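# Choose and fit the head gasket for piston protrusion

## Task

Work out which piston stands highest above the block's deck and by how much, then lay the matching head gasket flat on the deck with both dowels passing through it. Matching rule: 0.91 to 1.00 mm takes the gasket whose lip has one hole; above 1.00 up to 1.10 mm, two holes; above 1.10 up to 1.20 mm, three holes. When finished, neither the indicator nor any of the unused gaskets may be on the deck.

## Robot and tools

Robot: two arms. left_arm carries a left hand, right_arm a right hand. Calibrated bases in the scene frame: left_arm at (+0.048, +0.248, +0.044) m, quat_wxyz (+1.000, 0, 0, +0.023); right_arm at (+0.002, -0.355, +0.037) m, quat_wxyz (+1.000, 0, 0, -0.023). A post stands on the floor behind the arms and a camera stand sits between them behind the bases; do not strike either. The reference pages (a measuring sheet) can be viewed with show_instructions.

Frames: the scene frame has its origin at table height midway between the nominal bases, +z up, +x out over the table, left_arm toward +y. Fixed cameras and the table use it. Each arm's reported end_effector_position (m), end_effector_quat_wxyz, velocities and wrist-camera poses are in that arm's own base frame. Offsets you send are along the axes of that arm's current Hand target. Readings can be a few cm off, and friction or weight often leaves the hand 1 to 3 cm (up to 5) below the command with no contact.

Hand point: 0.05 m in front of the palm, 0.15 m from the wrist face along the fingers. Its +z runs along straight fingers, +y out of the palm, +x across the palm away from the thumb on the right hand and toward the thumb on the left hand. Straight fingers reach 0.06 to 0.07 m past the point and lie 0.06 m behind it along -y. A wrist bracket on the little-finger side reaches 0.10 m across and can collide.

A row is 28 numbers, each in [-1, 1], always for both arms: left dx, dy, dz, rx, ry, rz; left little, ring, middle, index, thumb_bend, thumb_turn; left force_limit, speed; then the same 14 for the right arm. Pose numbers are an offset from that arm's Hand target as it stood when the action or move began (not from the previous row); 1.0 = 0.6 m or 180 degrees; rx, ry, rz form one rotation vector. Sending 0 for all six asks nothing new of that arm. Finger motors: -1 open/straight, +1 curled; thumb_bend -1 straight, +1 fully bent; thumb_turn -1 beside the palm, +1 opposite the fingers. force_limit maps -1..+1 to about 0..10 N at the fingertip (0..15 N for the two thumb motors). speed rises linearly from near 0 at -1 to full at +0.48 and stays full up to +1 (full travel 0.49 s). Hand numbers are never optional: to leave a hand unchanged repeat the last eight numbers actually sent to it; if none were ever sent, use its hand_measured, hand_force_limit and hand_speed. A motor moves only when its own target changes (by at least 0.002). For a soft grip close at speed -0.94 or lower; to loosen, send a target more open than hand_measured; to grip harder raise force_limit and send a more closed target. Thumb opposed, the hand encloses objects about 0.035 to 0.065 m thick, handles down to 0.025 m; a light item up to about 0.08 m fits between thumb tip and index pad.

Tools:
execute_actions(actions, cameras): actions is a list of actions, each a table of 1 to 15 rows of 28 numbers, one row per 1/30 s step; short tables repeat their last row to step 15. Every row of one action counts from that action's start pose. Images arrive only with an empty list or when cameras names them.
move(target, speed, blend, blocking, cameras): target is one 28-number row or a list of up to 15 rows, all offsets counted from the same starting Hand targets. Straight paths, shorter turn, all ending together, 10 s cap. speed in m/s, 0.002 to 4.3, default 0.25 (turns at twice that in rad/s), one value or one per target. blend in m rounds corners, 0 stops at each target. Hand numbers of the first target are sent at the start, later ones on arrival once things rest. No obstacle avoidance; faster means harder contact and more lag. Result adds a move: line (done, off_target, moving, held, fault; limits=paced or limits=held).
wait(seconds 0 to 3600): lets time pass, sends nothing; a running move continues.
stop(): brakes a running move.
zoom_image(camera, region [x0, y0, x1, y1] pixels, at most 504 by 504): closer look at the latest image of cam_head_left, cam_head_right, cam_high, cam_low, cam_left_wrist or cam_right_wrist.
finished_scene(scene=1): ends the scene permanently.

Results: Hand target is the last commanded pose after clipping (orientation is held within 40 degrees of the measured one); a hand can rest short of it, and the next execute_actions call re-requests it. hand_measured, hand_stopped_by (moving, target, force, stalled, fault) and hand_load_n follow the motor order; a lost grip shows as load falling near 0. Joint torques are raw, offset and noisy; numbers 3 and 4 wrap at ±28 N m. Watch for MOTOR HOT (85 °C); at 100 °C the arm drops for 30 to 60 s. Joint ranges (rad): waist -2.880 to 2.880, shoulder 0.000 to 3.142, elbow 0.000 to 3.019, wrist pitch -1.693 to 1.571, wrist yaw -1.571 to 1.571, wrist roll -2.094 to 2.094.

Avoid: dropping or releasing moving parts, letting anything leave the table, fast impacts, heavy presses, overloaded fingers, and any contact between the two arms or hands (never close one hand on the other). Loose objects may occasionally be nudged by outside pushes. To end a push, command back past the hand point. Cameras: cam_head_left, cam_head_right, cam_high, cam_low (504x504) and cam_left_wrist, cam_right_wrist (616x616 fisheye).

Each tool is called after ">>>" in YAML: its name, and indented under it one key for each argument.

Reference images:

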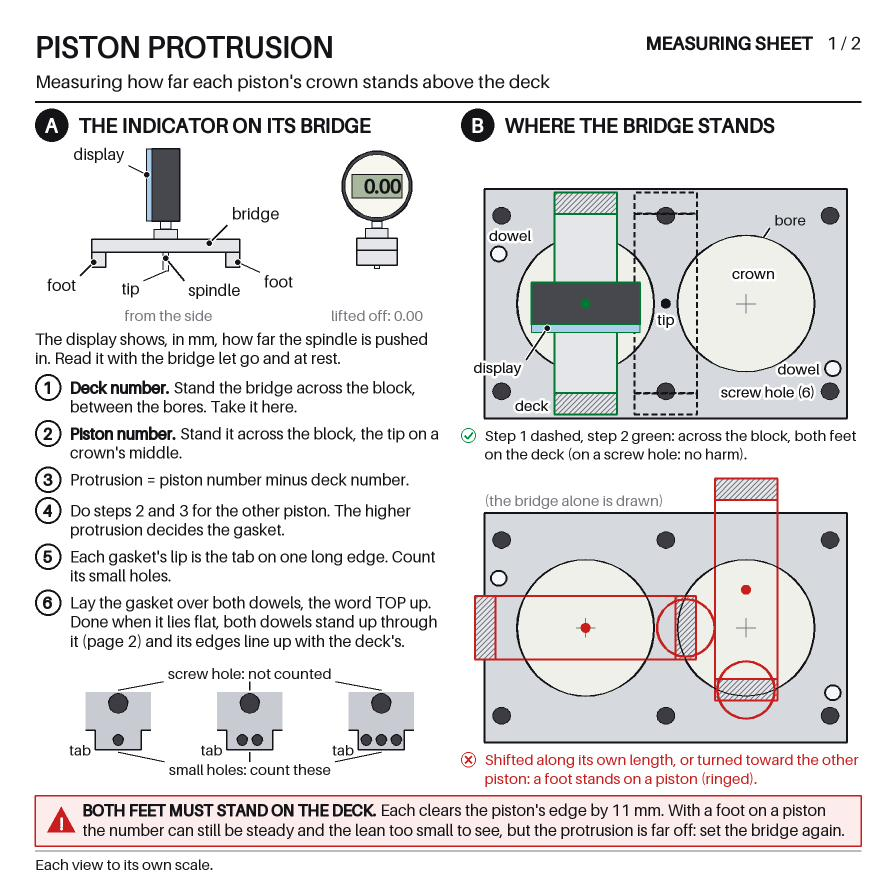

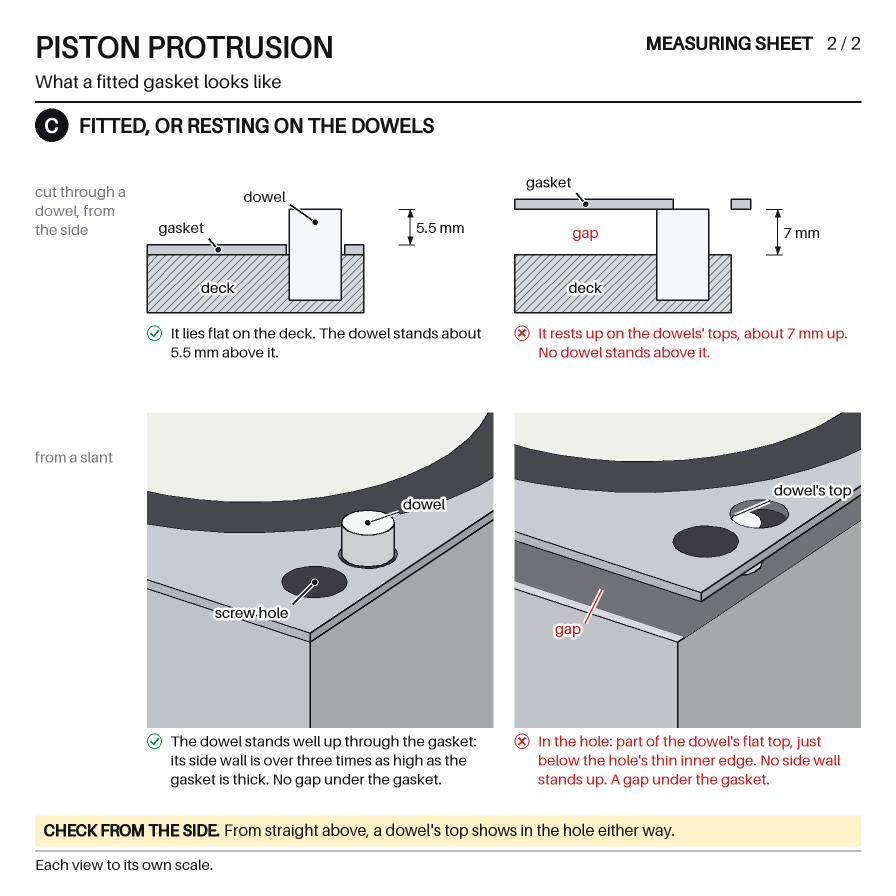

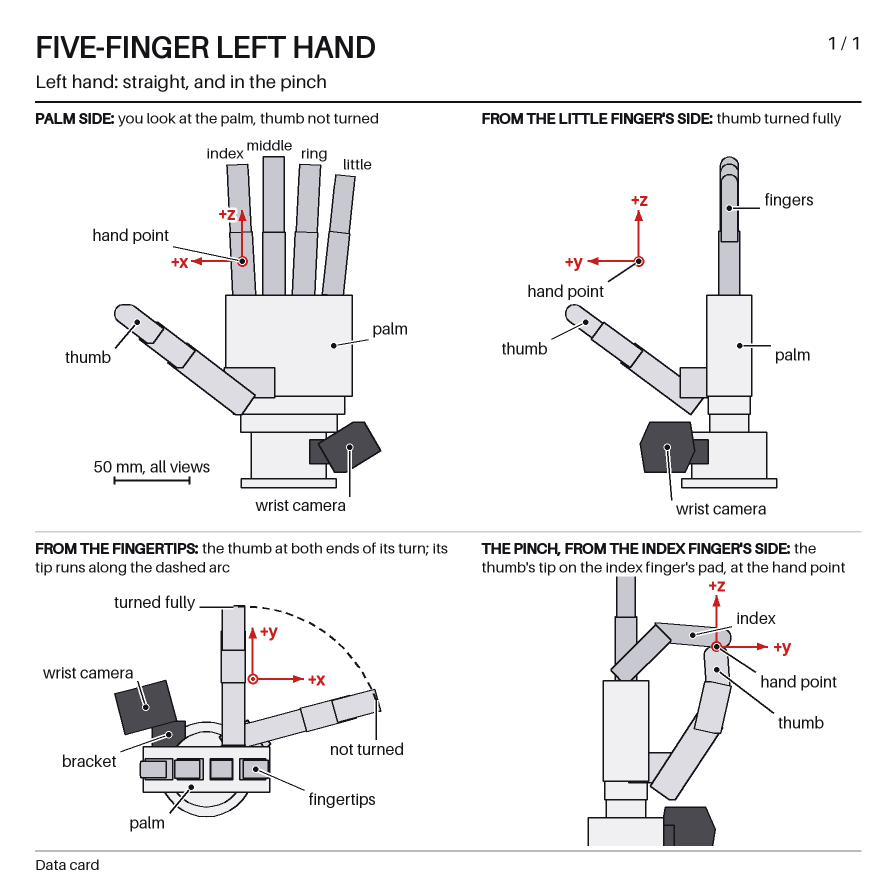

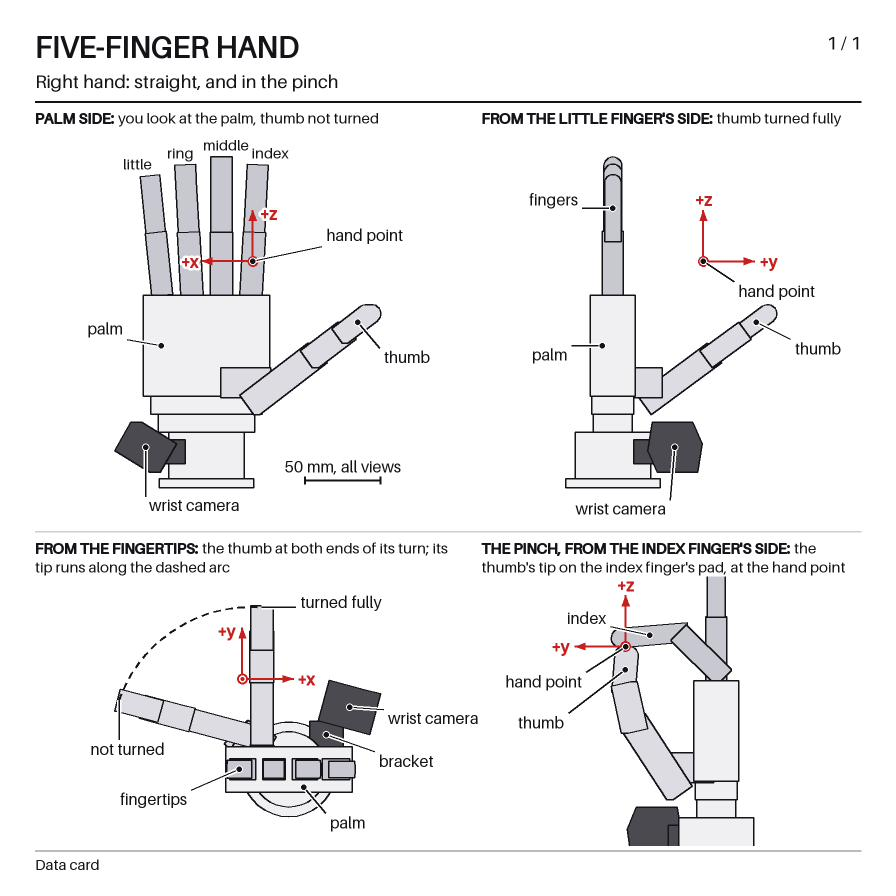

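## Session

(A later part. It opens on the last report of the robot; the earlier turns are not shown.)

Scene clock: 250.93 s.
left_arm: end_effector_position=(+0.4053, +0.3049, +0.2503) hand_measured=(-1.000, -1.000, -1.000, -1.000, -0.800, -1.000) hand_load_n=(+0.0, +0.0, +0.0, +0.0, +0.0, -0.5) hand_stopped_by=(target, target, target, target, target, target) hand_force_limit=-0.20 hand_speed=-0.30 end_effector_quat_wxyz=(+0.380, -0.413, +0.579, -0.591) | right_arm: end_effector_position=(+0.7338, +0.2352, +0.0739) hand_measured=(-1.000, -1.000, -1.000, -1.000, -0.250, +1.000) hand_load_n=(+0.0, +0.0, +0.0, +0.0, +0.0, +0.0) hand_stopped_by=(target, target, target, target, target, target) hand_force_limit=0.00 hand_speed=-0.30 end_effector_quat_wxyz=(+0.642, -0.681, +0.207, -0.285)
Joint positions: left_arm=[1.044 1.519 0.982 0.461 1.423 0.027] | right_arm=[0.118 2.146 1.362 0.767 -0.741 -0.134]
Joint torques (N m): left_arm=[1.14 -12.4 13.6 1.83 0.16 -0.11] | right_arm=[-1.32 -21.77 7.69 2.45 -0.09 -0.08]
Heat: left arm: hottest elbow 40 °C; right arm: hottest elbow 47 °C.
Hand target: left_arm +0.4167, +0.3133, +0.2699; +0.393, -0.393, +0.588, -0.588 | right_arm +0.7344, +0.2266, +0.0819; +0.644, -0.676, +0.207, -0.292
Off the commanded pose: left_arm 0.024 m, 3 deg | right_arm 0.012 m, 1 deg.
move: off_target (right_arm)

>>> move:
  target: [0,0,0,0,0,0,-1,-1,-1,-1,-0.8,-1,-0.2,-0.3,0.01,0.004,-0.01,0,0,0,-1,-1,-1,-1,-0.25,1,0.0,-0.3]
  speed: 0.04
  cameras: ["cam_right_wrist"]

>>> zoom_image:
  camera: "cam_right_wrist"
  region: [180, 230, 280, 330]

>>> zoom_image:
  camera: "cam_right_wrist"
  region: [200, 20, 340, 160]

Scene clock: 251.93 s.
left_arm: end_effector_position=(+0.4053, +0.3049, +0.2503) hand_measured=(-1.000, -1.000, -1.000, -1.000, -0.800, -1.000) hand_load_n=(+0.0, +0.0, +0.0, +0.0, +0.0, +0.0) hand_stopped_by=(target, target, target, target, target, target) hand_force_limit=-0.20 hand_speed=-0.30 end_effector_quat_wxyz=(+0.380, -0.413, +0.579, -0.591) | right_arm: end_effector_position=(+0.7347, +0.2262, +0.0740) hand_measured=(-1.000, -1.000, -1.000, -1.000, -0.250, +1.000) hand_load_n=(+0.0, +0.0, +0.0, +0.0, +0.0, +0.0) hand_stopped_by=(target, target, target, target, target, target) hand_force_limit=0.00 hand_speed=-0.30 end_effector_quat_wxyz=(+0.643, -0.681, +0.207, -0.284)
Joint positions: left_arm=[1.044 1.519 0.982 0.461 1.423 0.027] | right_arm=[0.103 2.146 1.362 0.767 -0.756 -0.133]
Joint torques (N m): left_arm=[1.14 -12.4 13.6 1.83 0.16 -0.11] | right_arm=[-1.49 -21.42 7.6 2.66 -0.02 -0.08]
Heat: left arm: hottest elbow 40 °C; right arm: hottest elbow 47 °C.
Hand target: left_arm +0.4167, +0.3133, +0.2699; +0.393, -0.393, +0.588, -0.588 | right_arm +0.7351, +0.2180, +0.0803; +0.644, -0.676, +0.207, -0.292
Off the commanded pose: left_arm 0.024 m, 3 deg | right_arm 0.010 m, 1 deg.
move: done
cam_right_wrist: T_world_to_cam=[[0.25149, -0.24124, -0.93731, -0.05847], [-0.95474, 0.09706, -0.28115, 0.69429], [0.1588, 0.9656, -0.20592, -0.20711]] pos_world=[0.71046, 0.11849, 0.09775]

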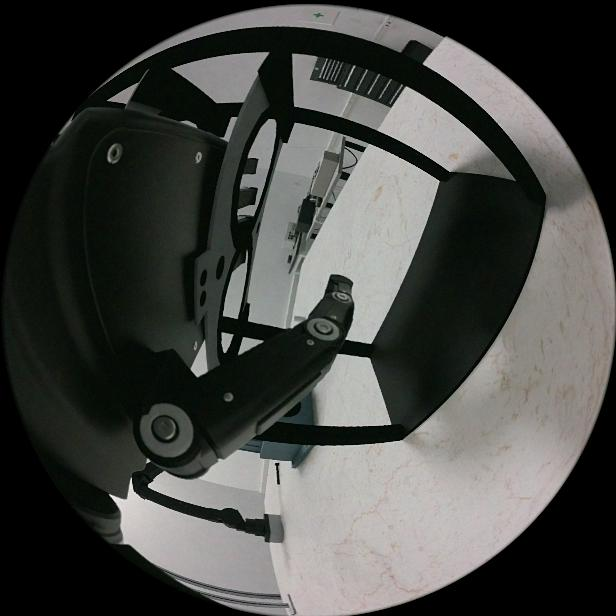

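Scaled by 5.040 from the camera's image (finer frame: 880x880).

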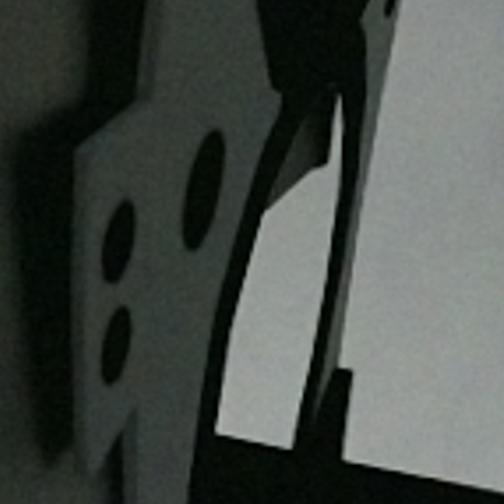

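Scaled by 3.600 from the camera's image (finer frame: 880x880).

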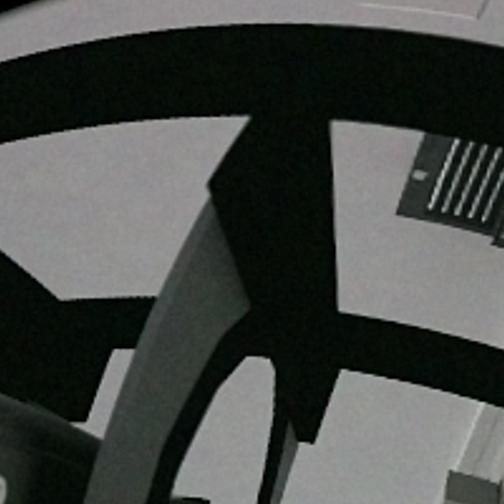

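>>> move:
  target: [0,0,0,0,0,0,-1,-1,-1,-1,-0.8,-1,-0.2,-0.3,0,0,0,0,0,0,-1,-1,-1,-1,0.95,1,0.2,-0.7]
  speed: 0.04
  cameras: ["cam_right_wrist","cam_low"]

Scene clock: 255.40 s.
left_arm: end_effector_position=(+0.4053, +0.3049, +0.2503) hand_measured=(-1.000, -1.000, -1.000, -1.000, -0.800, -1.000) hand_load_n=(+0.0, +0.0, +0.0, +0.0, +0.0, -0.5) hand_stopped_by=(target, target, target, target, target, target) hand_force_limit=-0.20 hand_speed=-0.30 end_effector_quat_wxyz=(+0.380, -0.413, +0.579, -0.591) | right_arm: end_effector_position=(+0.7340, +0.2267, +0.0746) hand_measured=(-1.000, -1.000, -1.000, -1.000, +0.786, +1.000) hand_load_n=(+0.0, +0.0, +0.0, +0.0, +8.5, +1.0) hand_stopped_by=(target, target, target, target, force, target) hand_force_limit=0.20 hand_speed=-0.70 end_effector_quat_wxyz=(+0.644, -0.679, +0.211, -0.281)
Joint positions: left_arm=[1.044 1.519 0.982 0.461 1.423 0.027] | right_arm=[0.103 2.145 1.361 0.768 -0.756 -0.122]
Joint torques (N m): left_arm=[1.14 -12.4 13.6 1.83 0.16 -0.11] | right_arm=[-1.14 -21.54 7.68 2.63 -0.02 -0.19]
Heat: left arm: hottest elbow 40 °C; right arm: hottest elbow 46 °C.
Hand target: left_arm +0.4167, +0.3133, +0.2699; +0.393, -0.393, +0.588, -0.588 | right_arm +0.7351, +0.2181, +0.0804; +0.644, -0.676, +0.207, -0.292
Off the commanded pose: left_arm 0.024 m, 3 deg | right_arm 0.010 m, 1 deg.
move: done
cam_right_wrist: T_world_to_cam=[[0.24407, -0.23421, -0.94105, -0.05343], [-0.95691, 0.09925, -0.27289, 0.69418], [0.15731, 0.96711, -0.19989, -0.20701]] pos_world=[0.70987, 0.11879, 0.09777]
Images, in order (width x height): cam_low 504x504, cam_right_wrist 616x616.

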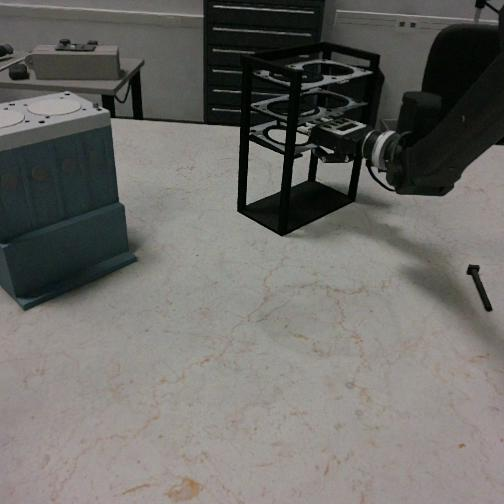

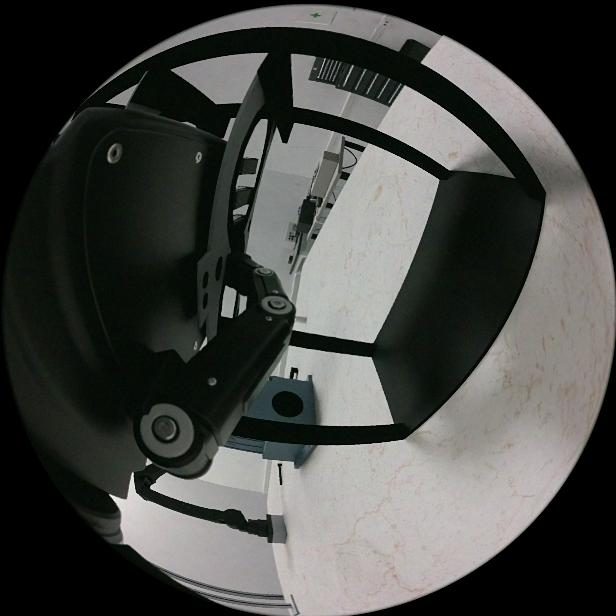

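>>> zoom_image:
  camera: "cam_right_wrist"
  region: [180, 200, 300, 320]

>>> zoom_image:
  camera: "cam_right_wrist"
  region: [200, 20, 340, 160]

Scaled by 4.200 from the camera's image (finer frame: 880x880).

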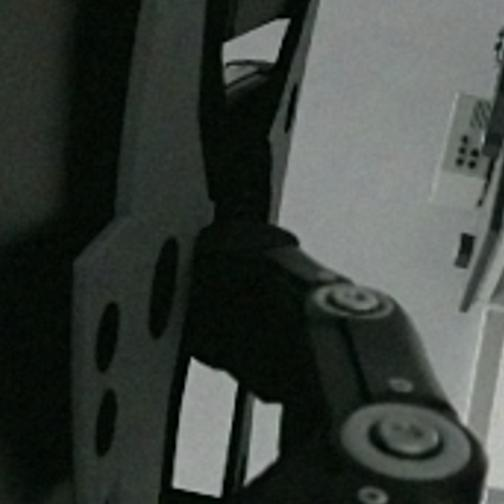

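Scaled by 3.600 from the camera's image (finer frame: 880x880).

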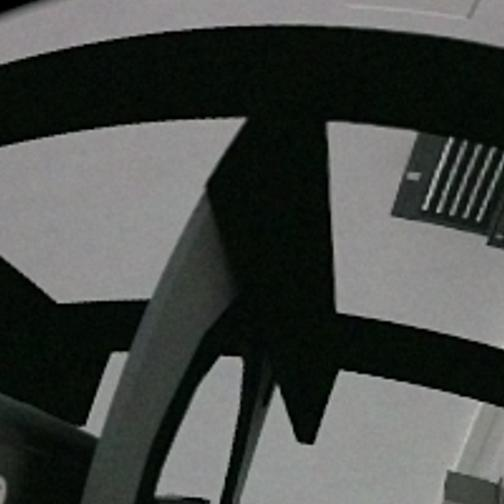

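>>> move:
  target: [0,0,0,0,0,0,-1,-1,-1,-1,-0.8,-1,-0.2,-0.3,0,-0.01,0,0,0,0,-1,-1,-1,-1,0.95,1,0.2,-0.7]
  speed: 0.04

Scene clock: 256.87 s.
left_arm: end_effector_position=(+0.4053, +0.3049, +0.2503) hand_measured=(-1.000, -1.000, -1.000, -1.000, -0.800, -1.000) hand_load_n=(+0.0, +0.0, +0.0, +0.0, +0.0, +0.0) hand_stopped_by=(target, target, target, target, target, target) hand_force_limit=-0.20 hand_speed=-0.30 end_effector_quat_wxyz=(+0.380, -0.413, +0.579, -0.591) | right_arm: end_effector_position=(+0.7332, +0.2265, +0.0751) hand_measured=(-1.000, -1.000, -1.000, -1.000, +0.786, +1.000) hand_load_n=(+0.0, +0.5, +0.0, +0.0, +8.0, +1.0) hand_stopped_by=(target, target, target, target, force, target) hand_force_limit=0.20 hand_speed=-0.70 end_effector_quat_wxyz=(+0.644, -0.679, +0.211, -0.281)
Joint positions: left_arm=[1.044 1.519 0.982 0.461 1.423 0.027] | right_arm=[0.103 2.143 1.358 0.768 -0.755 -0.122]
Joint torques (N m): left_arm=[1.14 -12.4 13.6 1.83 0.16 -0.11] | right_arm=[-1.14 -22.18 7.82 2.26 0.02 -0.19]
Heat: left arm: hottest elbow 40 °C; right arm: hottest elbow 46 °C.
Hand target: left_arm +0.4167, +0.3133, +0.2699; +0.393, -0.393, +0.588, -0.588 | right_arm +0.7346, +0.2186, +0.0862; +0.644, -0.676, +0.207, -0.292
Off the commanded pose: left_arm 0.024 m, 3 deg | right_arm 0.014 m, 1 deg.
move: off_target (right_arm)

>>> move:
  target: [0,0,0,0,0,0,-1,-1,-1,-1,-0.8,-1,-0.2,-0.3,0,-0.013,0,0,0,0,-1,-1,-1,-1,0.95,1,0.2,-0.7]
  speed: 0.04

Scene clock: 257.53 s.
left_arm: end_effector_position=(+0.4053, +0.3049, +0.2503) hand_measured=(-1.000, -1.000, -1.000, -1.000, -0.800, -1.000) hand_load_n=(+0.0, +0.0, +0.0, +0.0, +0.0, +0.0) hand_stopped_by=(target, target, target, target, target, target) hand_force_limit=-0.20 hand_speed=-0.30 end_effector_quat_wxyz=(+0.380, -0.413, +0.579, -0.591) | right_arm: end_effector_position=(+0.7315, +0.2263, +0.0771) hand_measured=(-1.000, -1.000, -1.000, -1.000, +0.786, +1.000) hand_load_n=(-0.5, +0.0, +0.0, +0.0, +7.5, +0.5) hand_stopped_by=(target, target, target, target, force, target) hand_force_limit=0.20 hand_speed=-0.70 end_effector_quat_wxyz=(+0.644, -0.679, +0.211, -0.281)
Joint positions: left_arm=[1.044 1.519 0.982 0.461 1.423 0.027] | right_arm=[0.103 2.136 1.351 0.768 -0.755 -0.122]
Joint torques (N m): left_arm=[1.08 -12.4 13.6 1.83 0.16 -0.11] | right_arm=[-1.2 -22.71 8.24 1.81 0.02 -0.17]
Heat: left arm: hottest elbow 40 °C; right arm: hottest elbow 46 °C.
Hand target: left_arm +0.4167, +0.3133, +0.2699; +0.393, -0.393, +0.588, -0.588 | right_arm +0.7338, +0.2193, +0.0942; +0.644, -0.676, +0.207, -0.292
Off the commanded pose: left_arm 0.024 m, 3 deg | right_arm 0.018 m, 1 deg.
move: off_target (right_arm)

>>> move:
  target: [0,0,0,0,0,0,-1,-1,-1,-1,-0.8,-1,-0.2,-0.3,0,-0.01,0.003,0,0,0,-1,-1,-1,-1,0.95,1,0.2,-0.7]
  speed: 0.04
  cameras: ["cam_right_wrist","cam_low","cam_high"]

>>> zoom_image:
  camera: "cam_right_wrist"
  region: [200, 20, 340, 160]

>>> zoom_image:
  camera: "cam_low"
  region: [235, 90, 375, 230]

Scene clock: 258.43 s.
left_arm: end_effector_position=(+0.4053, +0.3049, +0.2503) hand_measured=(-1.000, -1.000, -1.000, -1.000, -0.800, -1.000) hand_load_n=(+0.0, +0.0, +0.0, +0.0, +0.0, -0.5) hand_stopped_by=(target, target, target, target, target, target) hand_force_limit=-0.20 hand_speed=-0.30 end_effector_quat_wxyz=(+0.380, -0.413, +0.579, -0.591) | right_arm: end_effector_position=(+0.7311, +0.2260, +0.0770) hand_measured=(-1.000, -1.000, -1.000, -1.000, +0.786, +1.000) hand_load_n=(+0.0, +0.0, +0.0, +0.0, +7.5, +1.0) hand_stopped_by=(target, target, target, target, force, target) hand_force_limit=0.20 hand_speed=-0.70 end_effector_quat_wxyz=(+0.643, -0.681, +0.215, -0.278)
Joint positions: left_arm=[1.044 1.519 0.982 0.461 1.423 0.027] | right_arm=[0.103 2.132 1.351 0.755 -0.753 -0.122]
Joint torques (N m): left_arm=[1.08 -12.4 13.61 1.83 0.16 -0.12] | right_arm=[-1.03 -23.18 8.65 1.76 0.07 -0.19]
Heat: left arm: hottest elbow 40 °C; right arm: hottest elbow 46 °C.
Hand target: left_arm +0.4167, +0.3133, +0.2699; +0.393, -0.393, +0.588, -0.588 | right_arm +0.7344, +0.2211, +0.1001; +0.644, -0.676, +0.207, -0.292
Off the commanded pose: left_arm 0.024 m, 3 deg | right_arm 0.024 m, 2 deg.
move: off_target (right_arm)
cam_right_wrist: T_world_to_cam=[[0.23425, -0.23559, -0.9432, -0.04298], [-0.95926, 0.10162, -0.26361, 0.69257], [0.15795, 0.96653, -0.20219, -0.20557]] pos_world=[0.70689, 0.11819, 0.10046]
Images, in order (width x height): cam_high 504x504, cam_low 504x504, cam_right_wrist 616x616.

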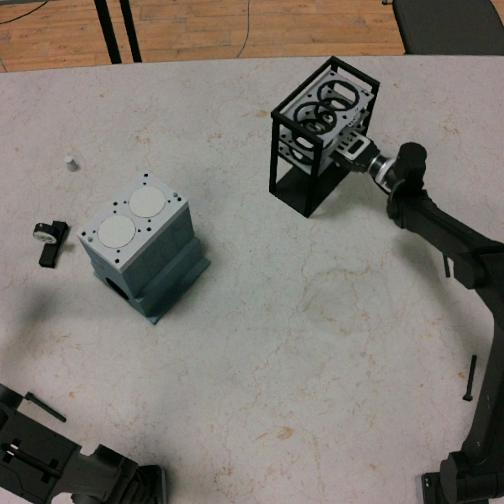

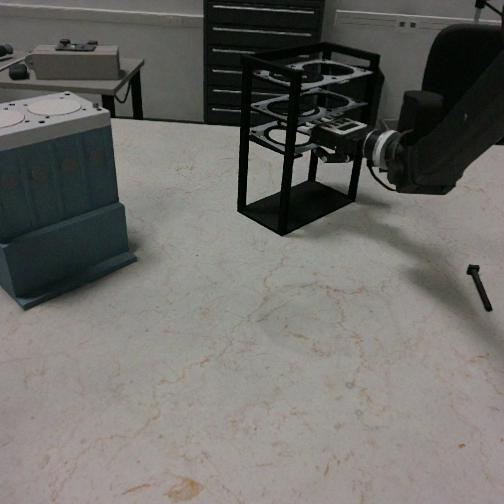

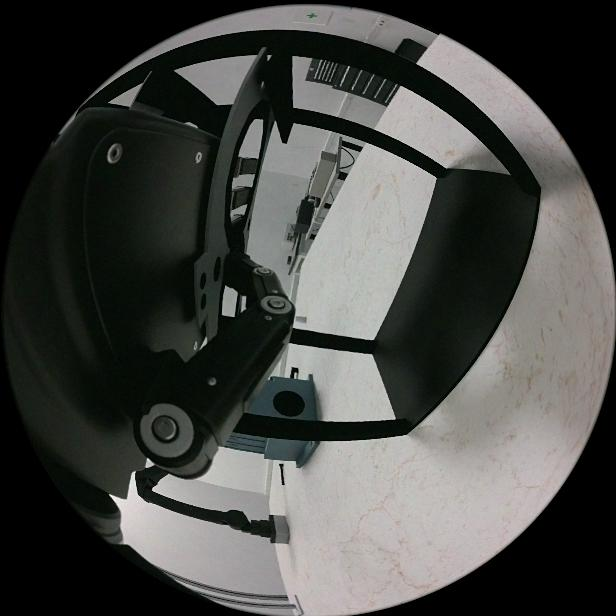

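Scaled by 3.600 from the camera's image (finer frame: 880x880).

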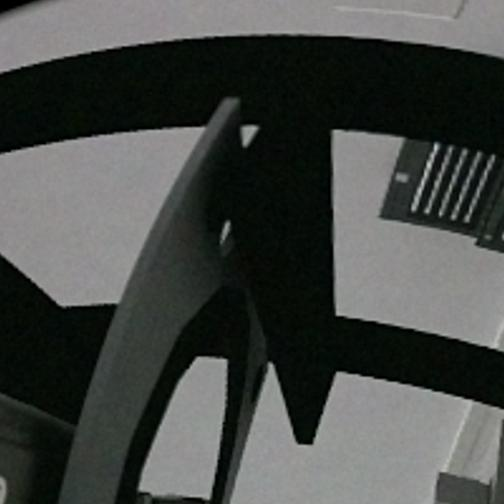

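Scaled by 3.600 from the camera's image (finer frame: 720x720).

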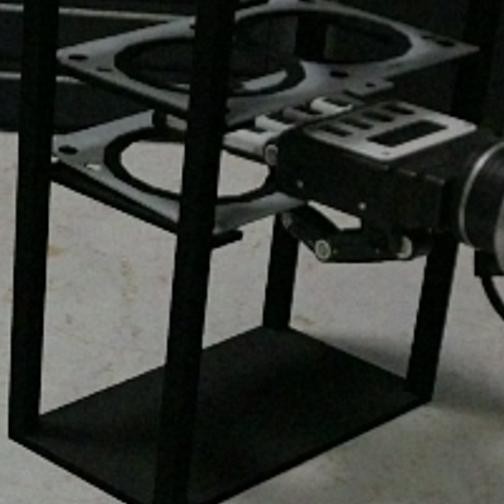

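>>> move:
  target: [0,0,0,0,0,0,-1,-1,-1,-1,-0.8,-1,-0.2,-0.3,0,-0.006,-0.05,0,0,0,-1,-1,-1,-1,0.95,1,0.2,-0.7]
  speed: 0.05
  cameras: ["cam_low","cam_right_wrist"]

>>> zoom_image:
  camera: "cam_low"
  region: [235, 90, 375, 230]

Scene clock: 259.90 s.
left_arm: end_effector_position=(+0.4053, +0.3049, +0.2503) hand_measured=(-1.000, -1.000, -1.000, -1.000, -0.800, -1.000) hand_load_n=(+0.0, -0.5, +0.0, +0.0, +0.0, +0.0) hand_stopped_by=(target, target, target, target, target, target) hand_force_limit=-0.20 hand_speed=-0.30 end_effector_quat_wxyz=(+0.380, -0.413, +0.579, -0.591) | right_arm: end_effector_position=(+0.7086, +0.2049, +0.0744) hand_measured=(-1.000, -1.000, -1.000, -1.000, +0.786, +1.000) hand_load_n=(+0.0, +0.0, +0.0, +0.0, +7.5, +0.5) hand_stopped_by=(target, target, target, target, force, target) hand_force_limit=0.20 hand_speed=-0.70 end_effector_quat_wxyz=(+0.638, -0.686, +0.225, -0.268)
Joint positions: left_arm=[1.044 1.519 0.982 0.461 1.423 0.027] | right_arm=[0.073 2.086 1.273 0.755 -0.783 -0.122]
Joint torques (N m): left_arm=[1.14 -12.4 13.61 1.84 0.16 -0.11] | right_arm=[-1.2 -22.59 8.5 2.74 -0.08 -0.19]
Heat: left arm: hottest elbow 40 °C; right arm: hottest elbow 45 °C.
Hand target: left_arm +0.4167, +0.3133, +0.2699; +0.393, -0.393, +0.588, -0.588 | right_arm +0.7142, +0.1988, +0.1036; +0.644, -0.676, +0.207, -0.292
Off the commanded pose: left_arm 0.024 m, 3 deg | right_arm 0.030 m, 4 deg.
move: off_target (right_arm)
cam_right_wrist: T_world_to_cam=[[0.20429, -0.23753, -0.94965, -0.02309], [-0.96693, 0.10233, -0.2336, 0.67549], [0.15266, 0.96597, -0.20878, -0.17785]] pos_world=[0.68502, 0.09719, 0.09873]

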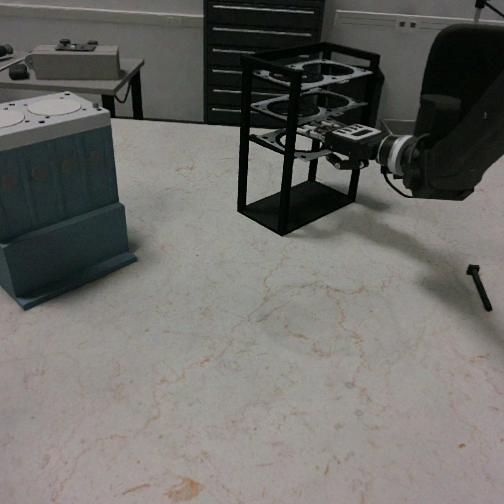

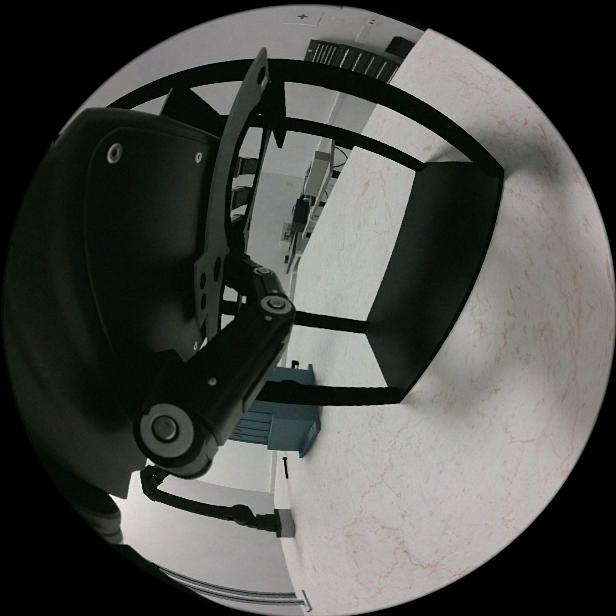

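Scaled by 3.600 from the camera's image (finer frame: 720x720).

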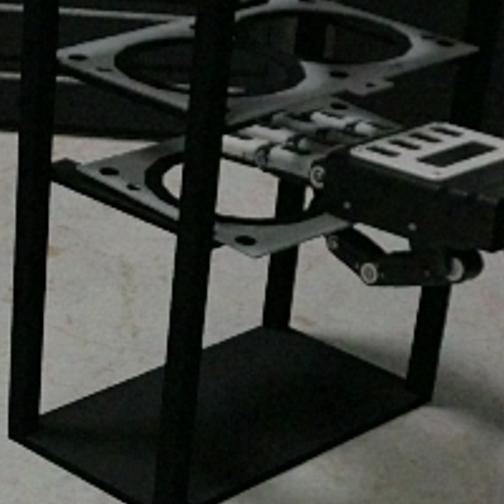

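>>> move:
  target: [0,0,0,0,0,0,-1,-1,-1,-1,-0.8,-1,-0.2,-0.3,0,-0.012,-0.1,0,0,-0.005,-1,-1,-1,-1,0.95,1,0.2,-0.7]
  speed: 0.06
  cameras: ["cam_low","cam_right_wrist"]

>>> zoom_image:
  camera: "cam_low"
  region: [235, 90, 375, 230]

Scene clock: 261.70 s.
left_arm: end_effector_position=(+0.4053, +0.3049, +0.2503) hand_measured=(-1.000, -1.000, -1.000, -1.000, -0.800, -1.000) hand_load_n=(+0.0, +0.0, +0.0, +0.0, +0.0, +0.0) hand_stopped_by=(target, target, target, target, target, target) hand_force_limit=-0.20 hand_speed=-0.30 end_effector_quat_wxyz=(+0.380, -0.413, +0.579, -0.591) | right_arm: end_effector_position=(+0.6689, +0.1599, +0.0849) hand_measured=(-1.000, -1.000, -1.000, -1.000, +0.786, +1.000) hand_load_n=(+0.0, +0.0, +0.0, +0.0, +7.5, +0.5) hand_stopped_by=(target, target, target, target, force, target) hand_force_limit=0.20 hand_speed=-0.70 end_effector_quat_wxyz=(+0.637, -0.686, +0.221, -0.272)
Joint positions: left_arm=[1.044 1.519 0.982 0.461 1.423 0.027] | right_arm=[-0.001 1.991 1.133 0.798 -0.856 -0.137]
Joint torques (N m): left_arm=[1.14 -12.4 13.6 1.83 0.16 -0.11] | right_arm=[-1.2 -20.42 8.12 2.91 -0.11 -0.18]
Heat: left arm: hottest elbow 40 °C; right arm: hottest elbow 45 °C.
Hand target: left_arm +0.4167, +0.3133, +0.2699; +0.393, -0.393, +0.588, -0.588 | right_arm +0.6739, +0.1543, +0.1108; +0.642, -0.678, +0.201, -0.297
Off the commanded pose: left_arm 0.024 m, 3 deg | right_arm 0.027 m, 4 deg.
move: off_target (right_arm)
cam_right_wrist: T_world_to_cam=[[0.21287, -0.2428, -0.94643, -0.02079], [-0.96474, 0.10126, -0.24296, 0.64372], [0.15483, 0.96478, -0.21268, -0.127]] pos_world=[0.64511, 0.05229, 0.10972]

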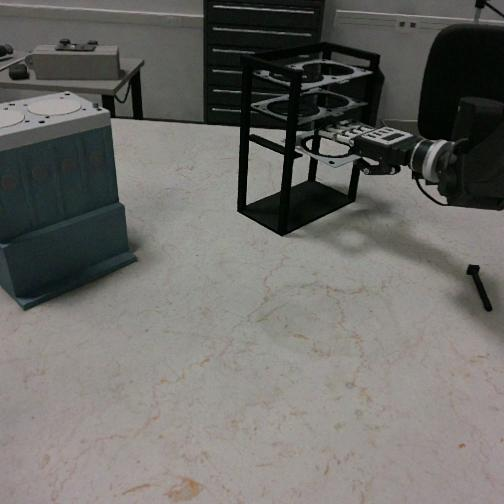

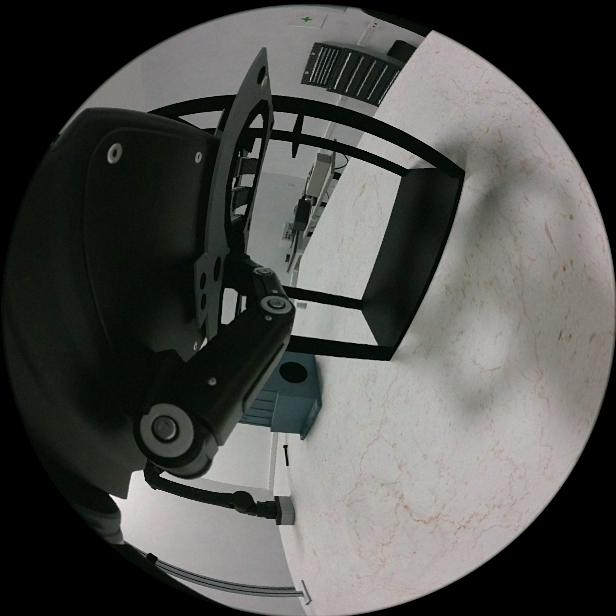

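Scaled by 3.600 from the camera's image (finer frame: 720x720).

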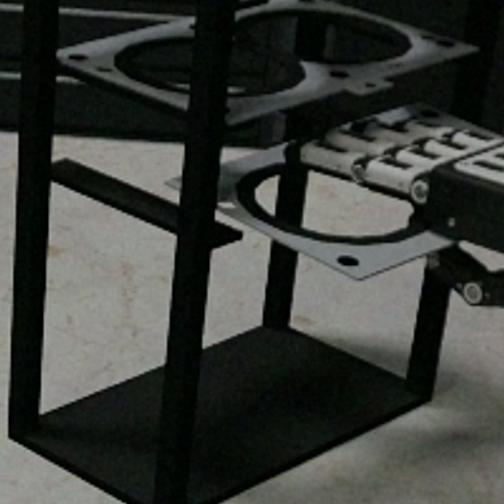

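>>> move:
  target: [0,0,0,0,0,0,-1,-1,-1,-1,-0.8,-1,-0.2,-0.3,0,0,-0.13,0,0,0,-1,-1,-1,-1,0.95,1,0.2,-0.7]
  speed: 0.1
  cameras: ["cam_low","cam_high","cam_right_wrist"]

>>> zoom_image:
  camera: "cam_low"
  region: [270, 70, 430, 230]

>>> zoom_image:
  camera: "cam_high"
  region: [280, 60, 480, 260]

Scene clock: 263.23 s.
left_arm: end_effector_position=(+0.4053, +0.3049, +0.2503) hand_measured=(-1.000, -1.000, -1.000, -1.000, -0.800, -1.000) hand_load_n=(+0.0, +0.0, +0.0, +0.0, +0.0, +0.0) hand_stopped_by=(target, target, target, target, target, target) hand_force_limit=-0.20 hand_speed=-0.30 end_effector_quat_wxyz=(+0.380, -0.413, +0.579, -0.591) | right_arm: end_effector_position=(+0.6183, +0.1001, +0.0888) hand_measured=(-1.000, -1.000, -1.000, -1.000, +0.786, +1.000) hand_load_n=(+0.0, +0.0, +0.0, +0.0, +7.5, +0.5) hand_stopped_by=(target, target, target, target, force, target) hand_force_limit=0.20 hand_speed=-0.70 end_effector_quat_wxyz=(+0.639, -0.684, +0.221, -0.274)
Joint positions: left_arm=[1.044 1.519 0.982 0.461 1.423 0.027] | right_arm=[-0.118 1.903 0.982 0.864 -0.971 -0.14]
Joint torques (N m): left_arm=[1.2 -12.4 13.6 1.83 0.16 -0.11] | right_arm=[-0.79 -18.67 7.6 2.71 -0.11 -0.17]
Heat: left arm: hottest elbow 40 °C; right arm: hottest elbow 45 °C.
Hand target: left_arm +0.4167, +0.3133, +0.2699; +0.393, -0.393, +0.588, -0.588 | right_arm +0.6224, +0.0958, +0.1106; +0.642, -0.678, +0.202, -0.297
Off the commanded pose: left_arm 0.024 m, 3 deg | right_arm 0.023 m, 4 deg.
move: off_target (right_arm)
cam_right_wrist: T_world_to_cam=[[0.21689, -0.23866, -0.94657, -0.02374], [-0.96337, 0.10433, -0.24704, 0.60104], [0.15772, 0.96548, -0.20729, -0.06304]] pos_world=[0.59412, -0.00751, 0.11294]
Images, in order (width x height): cam_high 504x504, cam_low 504x504, cam_right_wrist 616x616.

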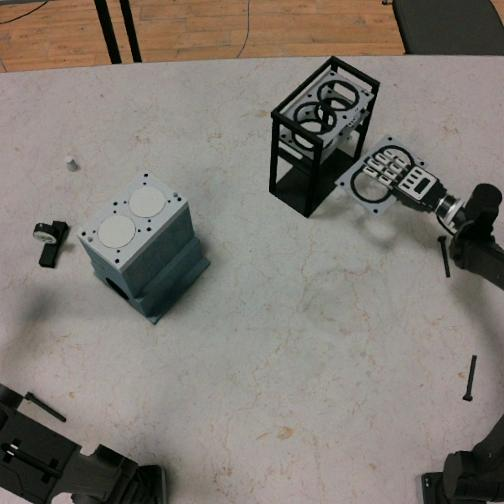

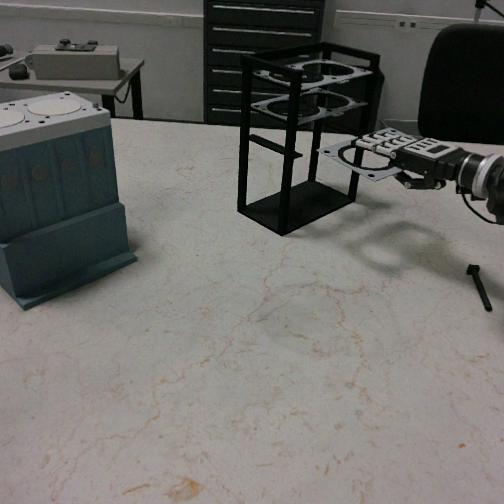

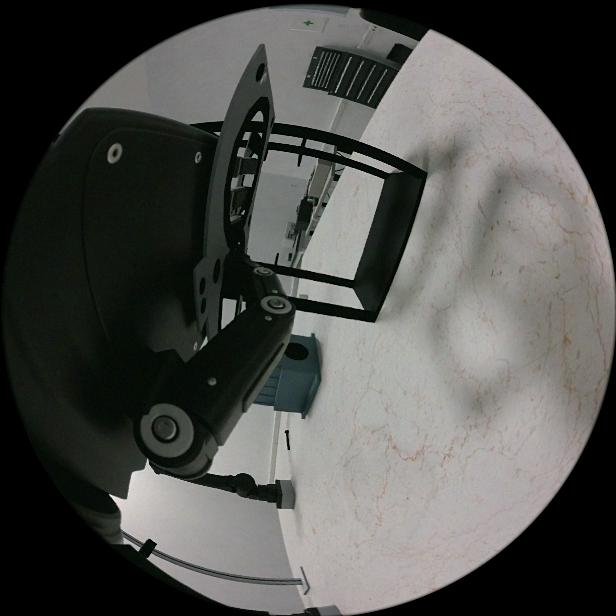

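Scaled by 3.150 from the camera's image (finer frame: 720x720).

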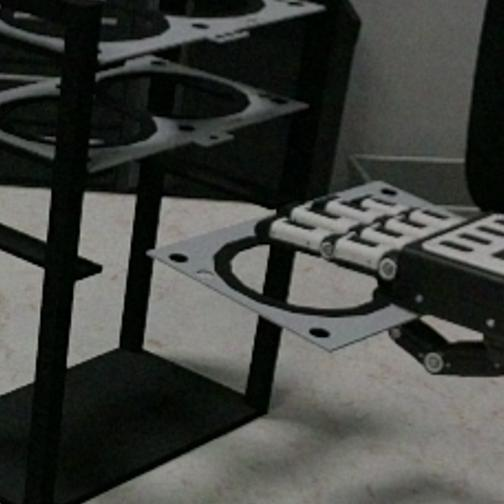

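Scaled by 2.520 from the camera's image (finer frame: 720x720).

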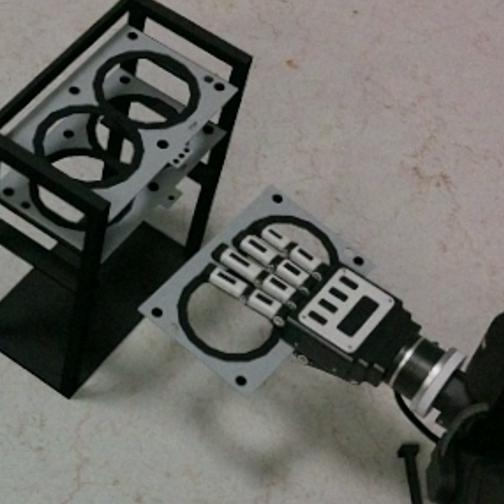

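>>> zoom_image:
  camera: "cam_right_wrist"
  region: [180, 30, 330, 180]

>>> zoom_image:
  camera: "cam_right_wrist"
  region: [180, 180, 330, 330]

Scaled by 3.360 from the camera's image (finer frame: 880x880).

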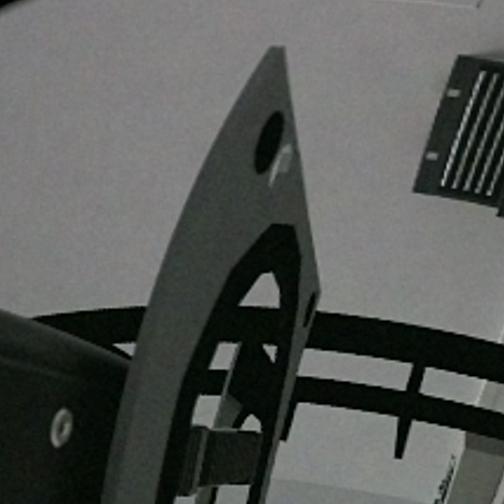

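Scaled by 3.360 from the camera's image (finer frame: 880x880).

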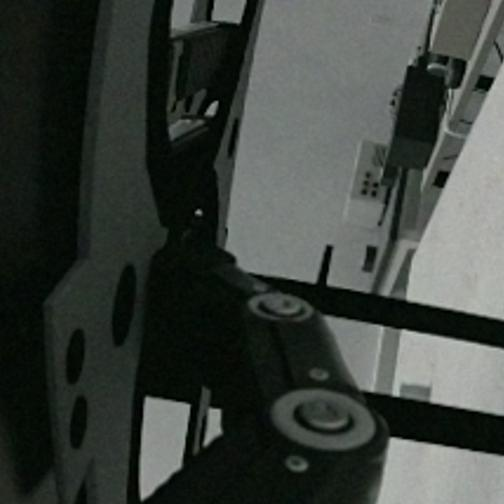

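>>> move:
  target:
    - [0,0,0,0,0,0,-1,-1,-1,-1,-0.8,-1,-0.2,-0.3,0.0292,-0.2138,-0.0925,0,0,0,-1,-1,-1,-1,0.95,1,0.2,-0.7]
    - [0,0,0,0,0,0,-1,-1,-1,-1,-0.8,-1,-0.2,-0.3,-0.2745,-0.3592,0.0573,0,0,0,-1,-1,-1,-1,0.95,1,0.2,-0.7]
    - [0,0,0,0,0,0,-1,-1,-1,-1,-0.8,-1,-0.2,-0.3,-0.6748,-0.3923,0.2598,0,-0.011,0,-1,-1,-1,-1,0.95,1,0.2,-0.7]
  speed: 0.12
  blend: 0.03
  cameras: ["cam_low","cam_high","cam_right_wrist","cam_left_wrist"]

Scene clock: 273.07 s.
left_arm: end_effector_position=(+0.4053, +0.3049, +0.2503) hand_measured=(-1.000, -1.000, -1.000, -1.000, -0.800, -1.000) hand_load_n=(+0.0, +0.0, +0.0, -0.5, +0.0, +0.0) hand_stopped_by=(target, target, target, target, target, target) hand_force_limit=-0.20 hand_speed=-0.30 end_effector_quat_wxyz=(+0.380, -0.413, +0.579, -0.591) | right_arm: end_effector_position=(+0.3875, +0.4830, +0.2490) hand_measured=(-1.000, -1.000, -1.000, -1.000, +0.786, +1.000) hand_load_n=(+0.0, +0.0, +0.0, +0.0, +7.5, +0.5) hand_stopped_by=(target, target, target, target, force, target) hand_force_limit=0.20 hand_speed=-0.70 end_effector_quat_wxyz=(-0.620, +0.707, -0.201, +0.272)
Joint positions: left_arm=[1.044 1.519 0.982 0.461 1.423 0.027] | right_arm=[0.85 1.39 0.898 0.41 -0.03 -0.14]
Joint torques (N m): left_arm=[1.14 -12.4 13.6 1.83 0.16 -0.11] | right_arm=[-0.26 -10.64 15.31 3.18 0.11 -0.14]
Heat: left arm: hottest elbow 41 °C; right arm: hottest elbow 44 °C.
Hand target: left_arm +0.4167, +0.3133, +0.2699; +0.393, -0.393, +0.588, -0.588 | right_arm +0.3994, +0.5000, +0.2856; -0.645, +0.683, -0.190, +0.285
Off the commanded pose: left_arm 0.024 m, 3 deg | right_arm 0.042 m, 4 deg.
move: off_target (right_arm)
cam_left_wrist: T_world_to_cam=[[-0.019, -0.2015, 0.9793, -0.17495], [-0.7894, -0.59808, -0.13838, 0.53875], [0.61359, -0.77569, -0.1477, 0.14242]] pos_world=[0.33458, 0.39744, 0.26691]
cam_right_wrist: T_world_to_cam=[[0.22687, -0.29474, -0.92826, 0.288], [-0.9652, 0.05925, -0.25471, 0.40271], [0.13008, 0.95374, -0.27104, -0.33082]] pos_world=[0.36639, 0.37655, 0.28025]
Images, in order (width x height): cam_high 504x504, cam_low 504x504, cam_left_wrist 616x616, cam_right_wrist 616x616.

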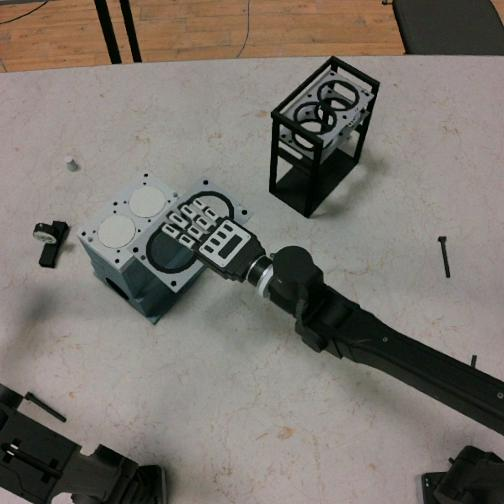

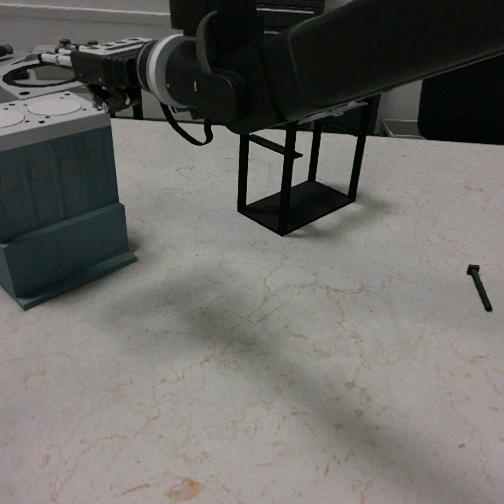

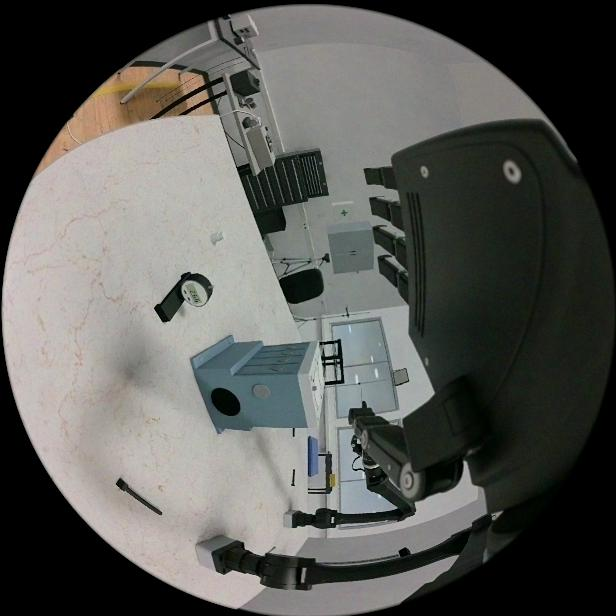

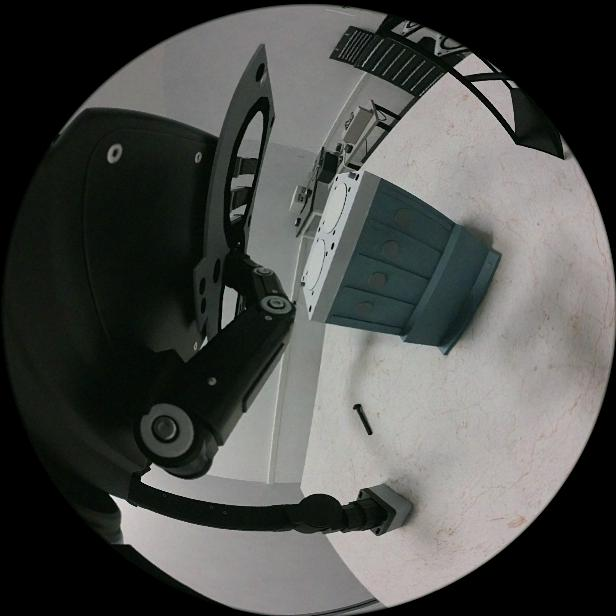

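>>> zoom_image:
  camera: "cam_right_wrist"
  region: [290, 150, 400, 260]

>>> zoom_image:
  camera: "cam_right_wrist"
  region: [290, 240, 400, 350]

>>> zoom_image:
  camera: "cam_high"
  region: [70, 150, 270, 350]

Scaled by 4.582 from the camera's image (finer frame: 880x880).

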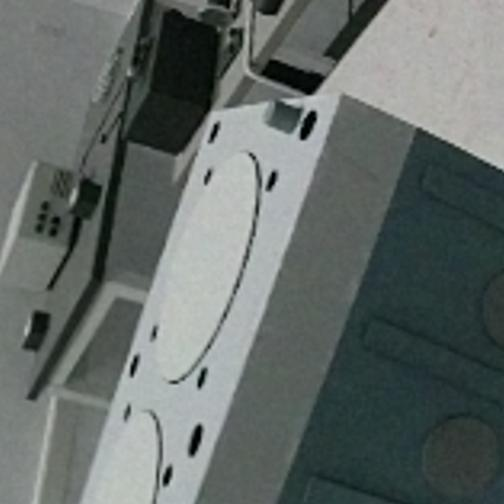

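Scaled by 4.582 from the camera's image (finer frame: 880x880).

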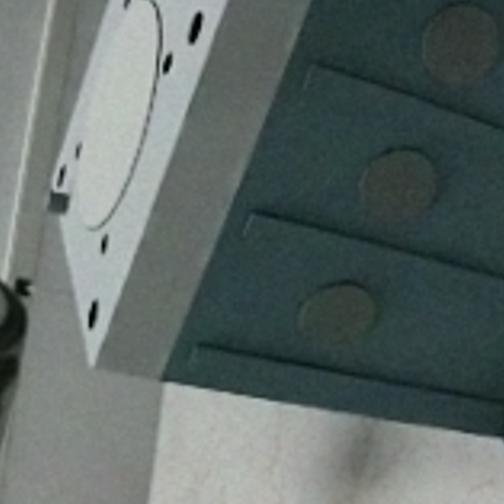

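Scaled by 2.520 from the camera's image (finer frame: 720x720).

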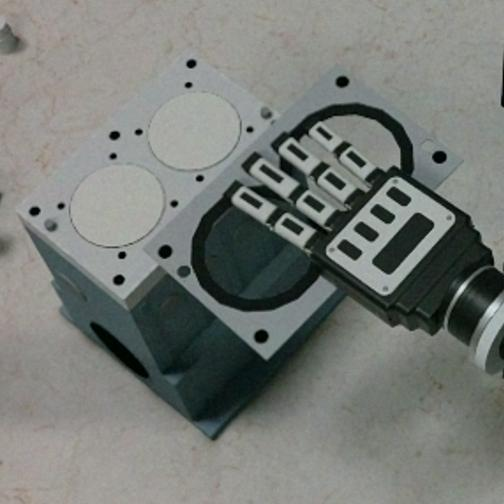

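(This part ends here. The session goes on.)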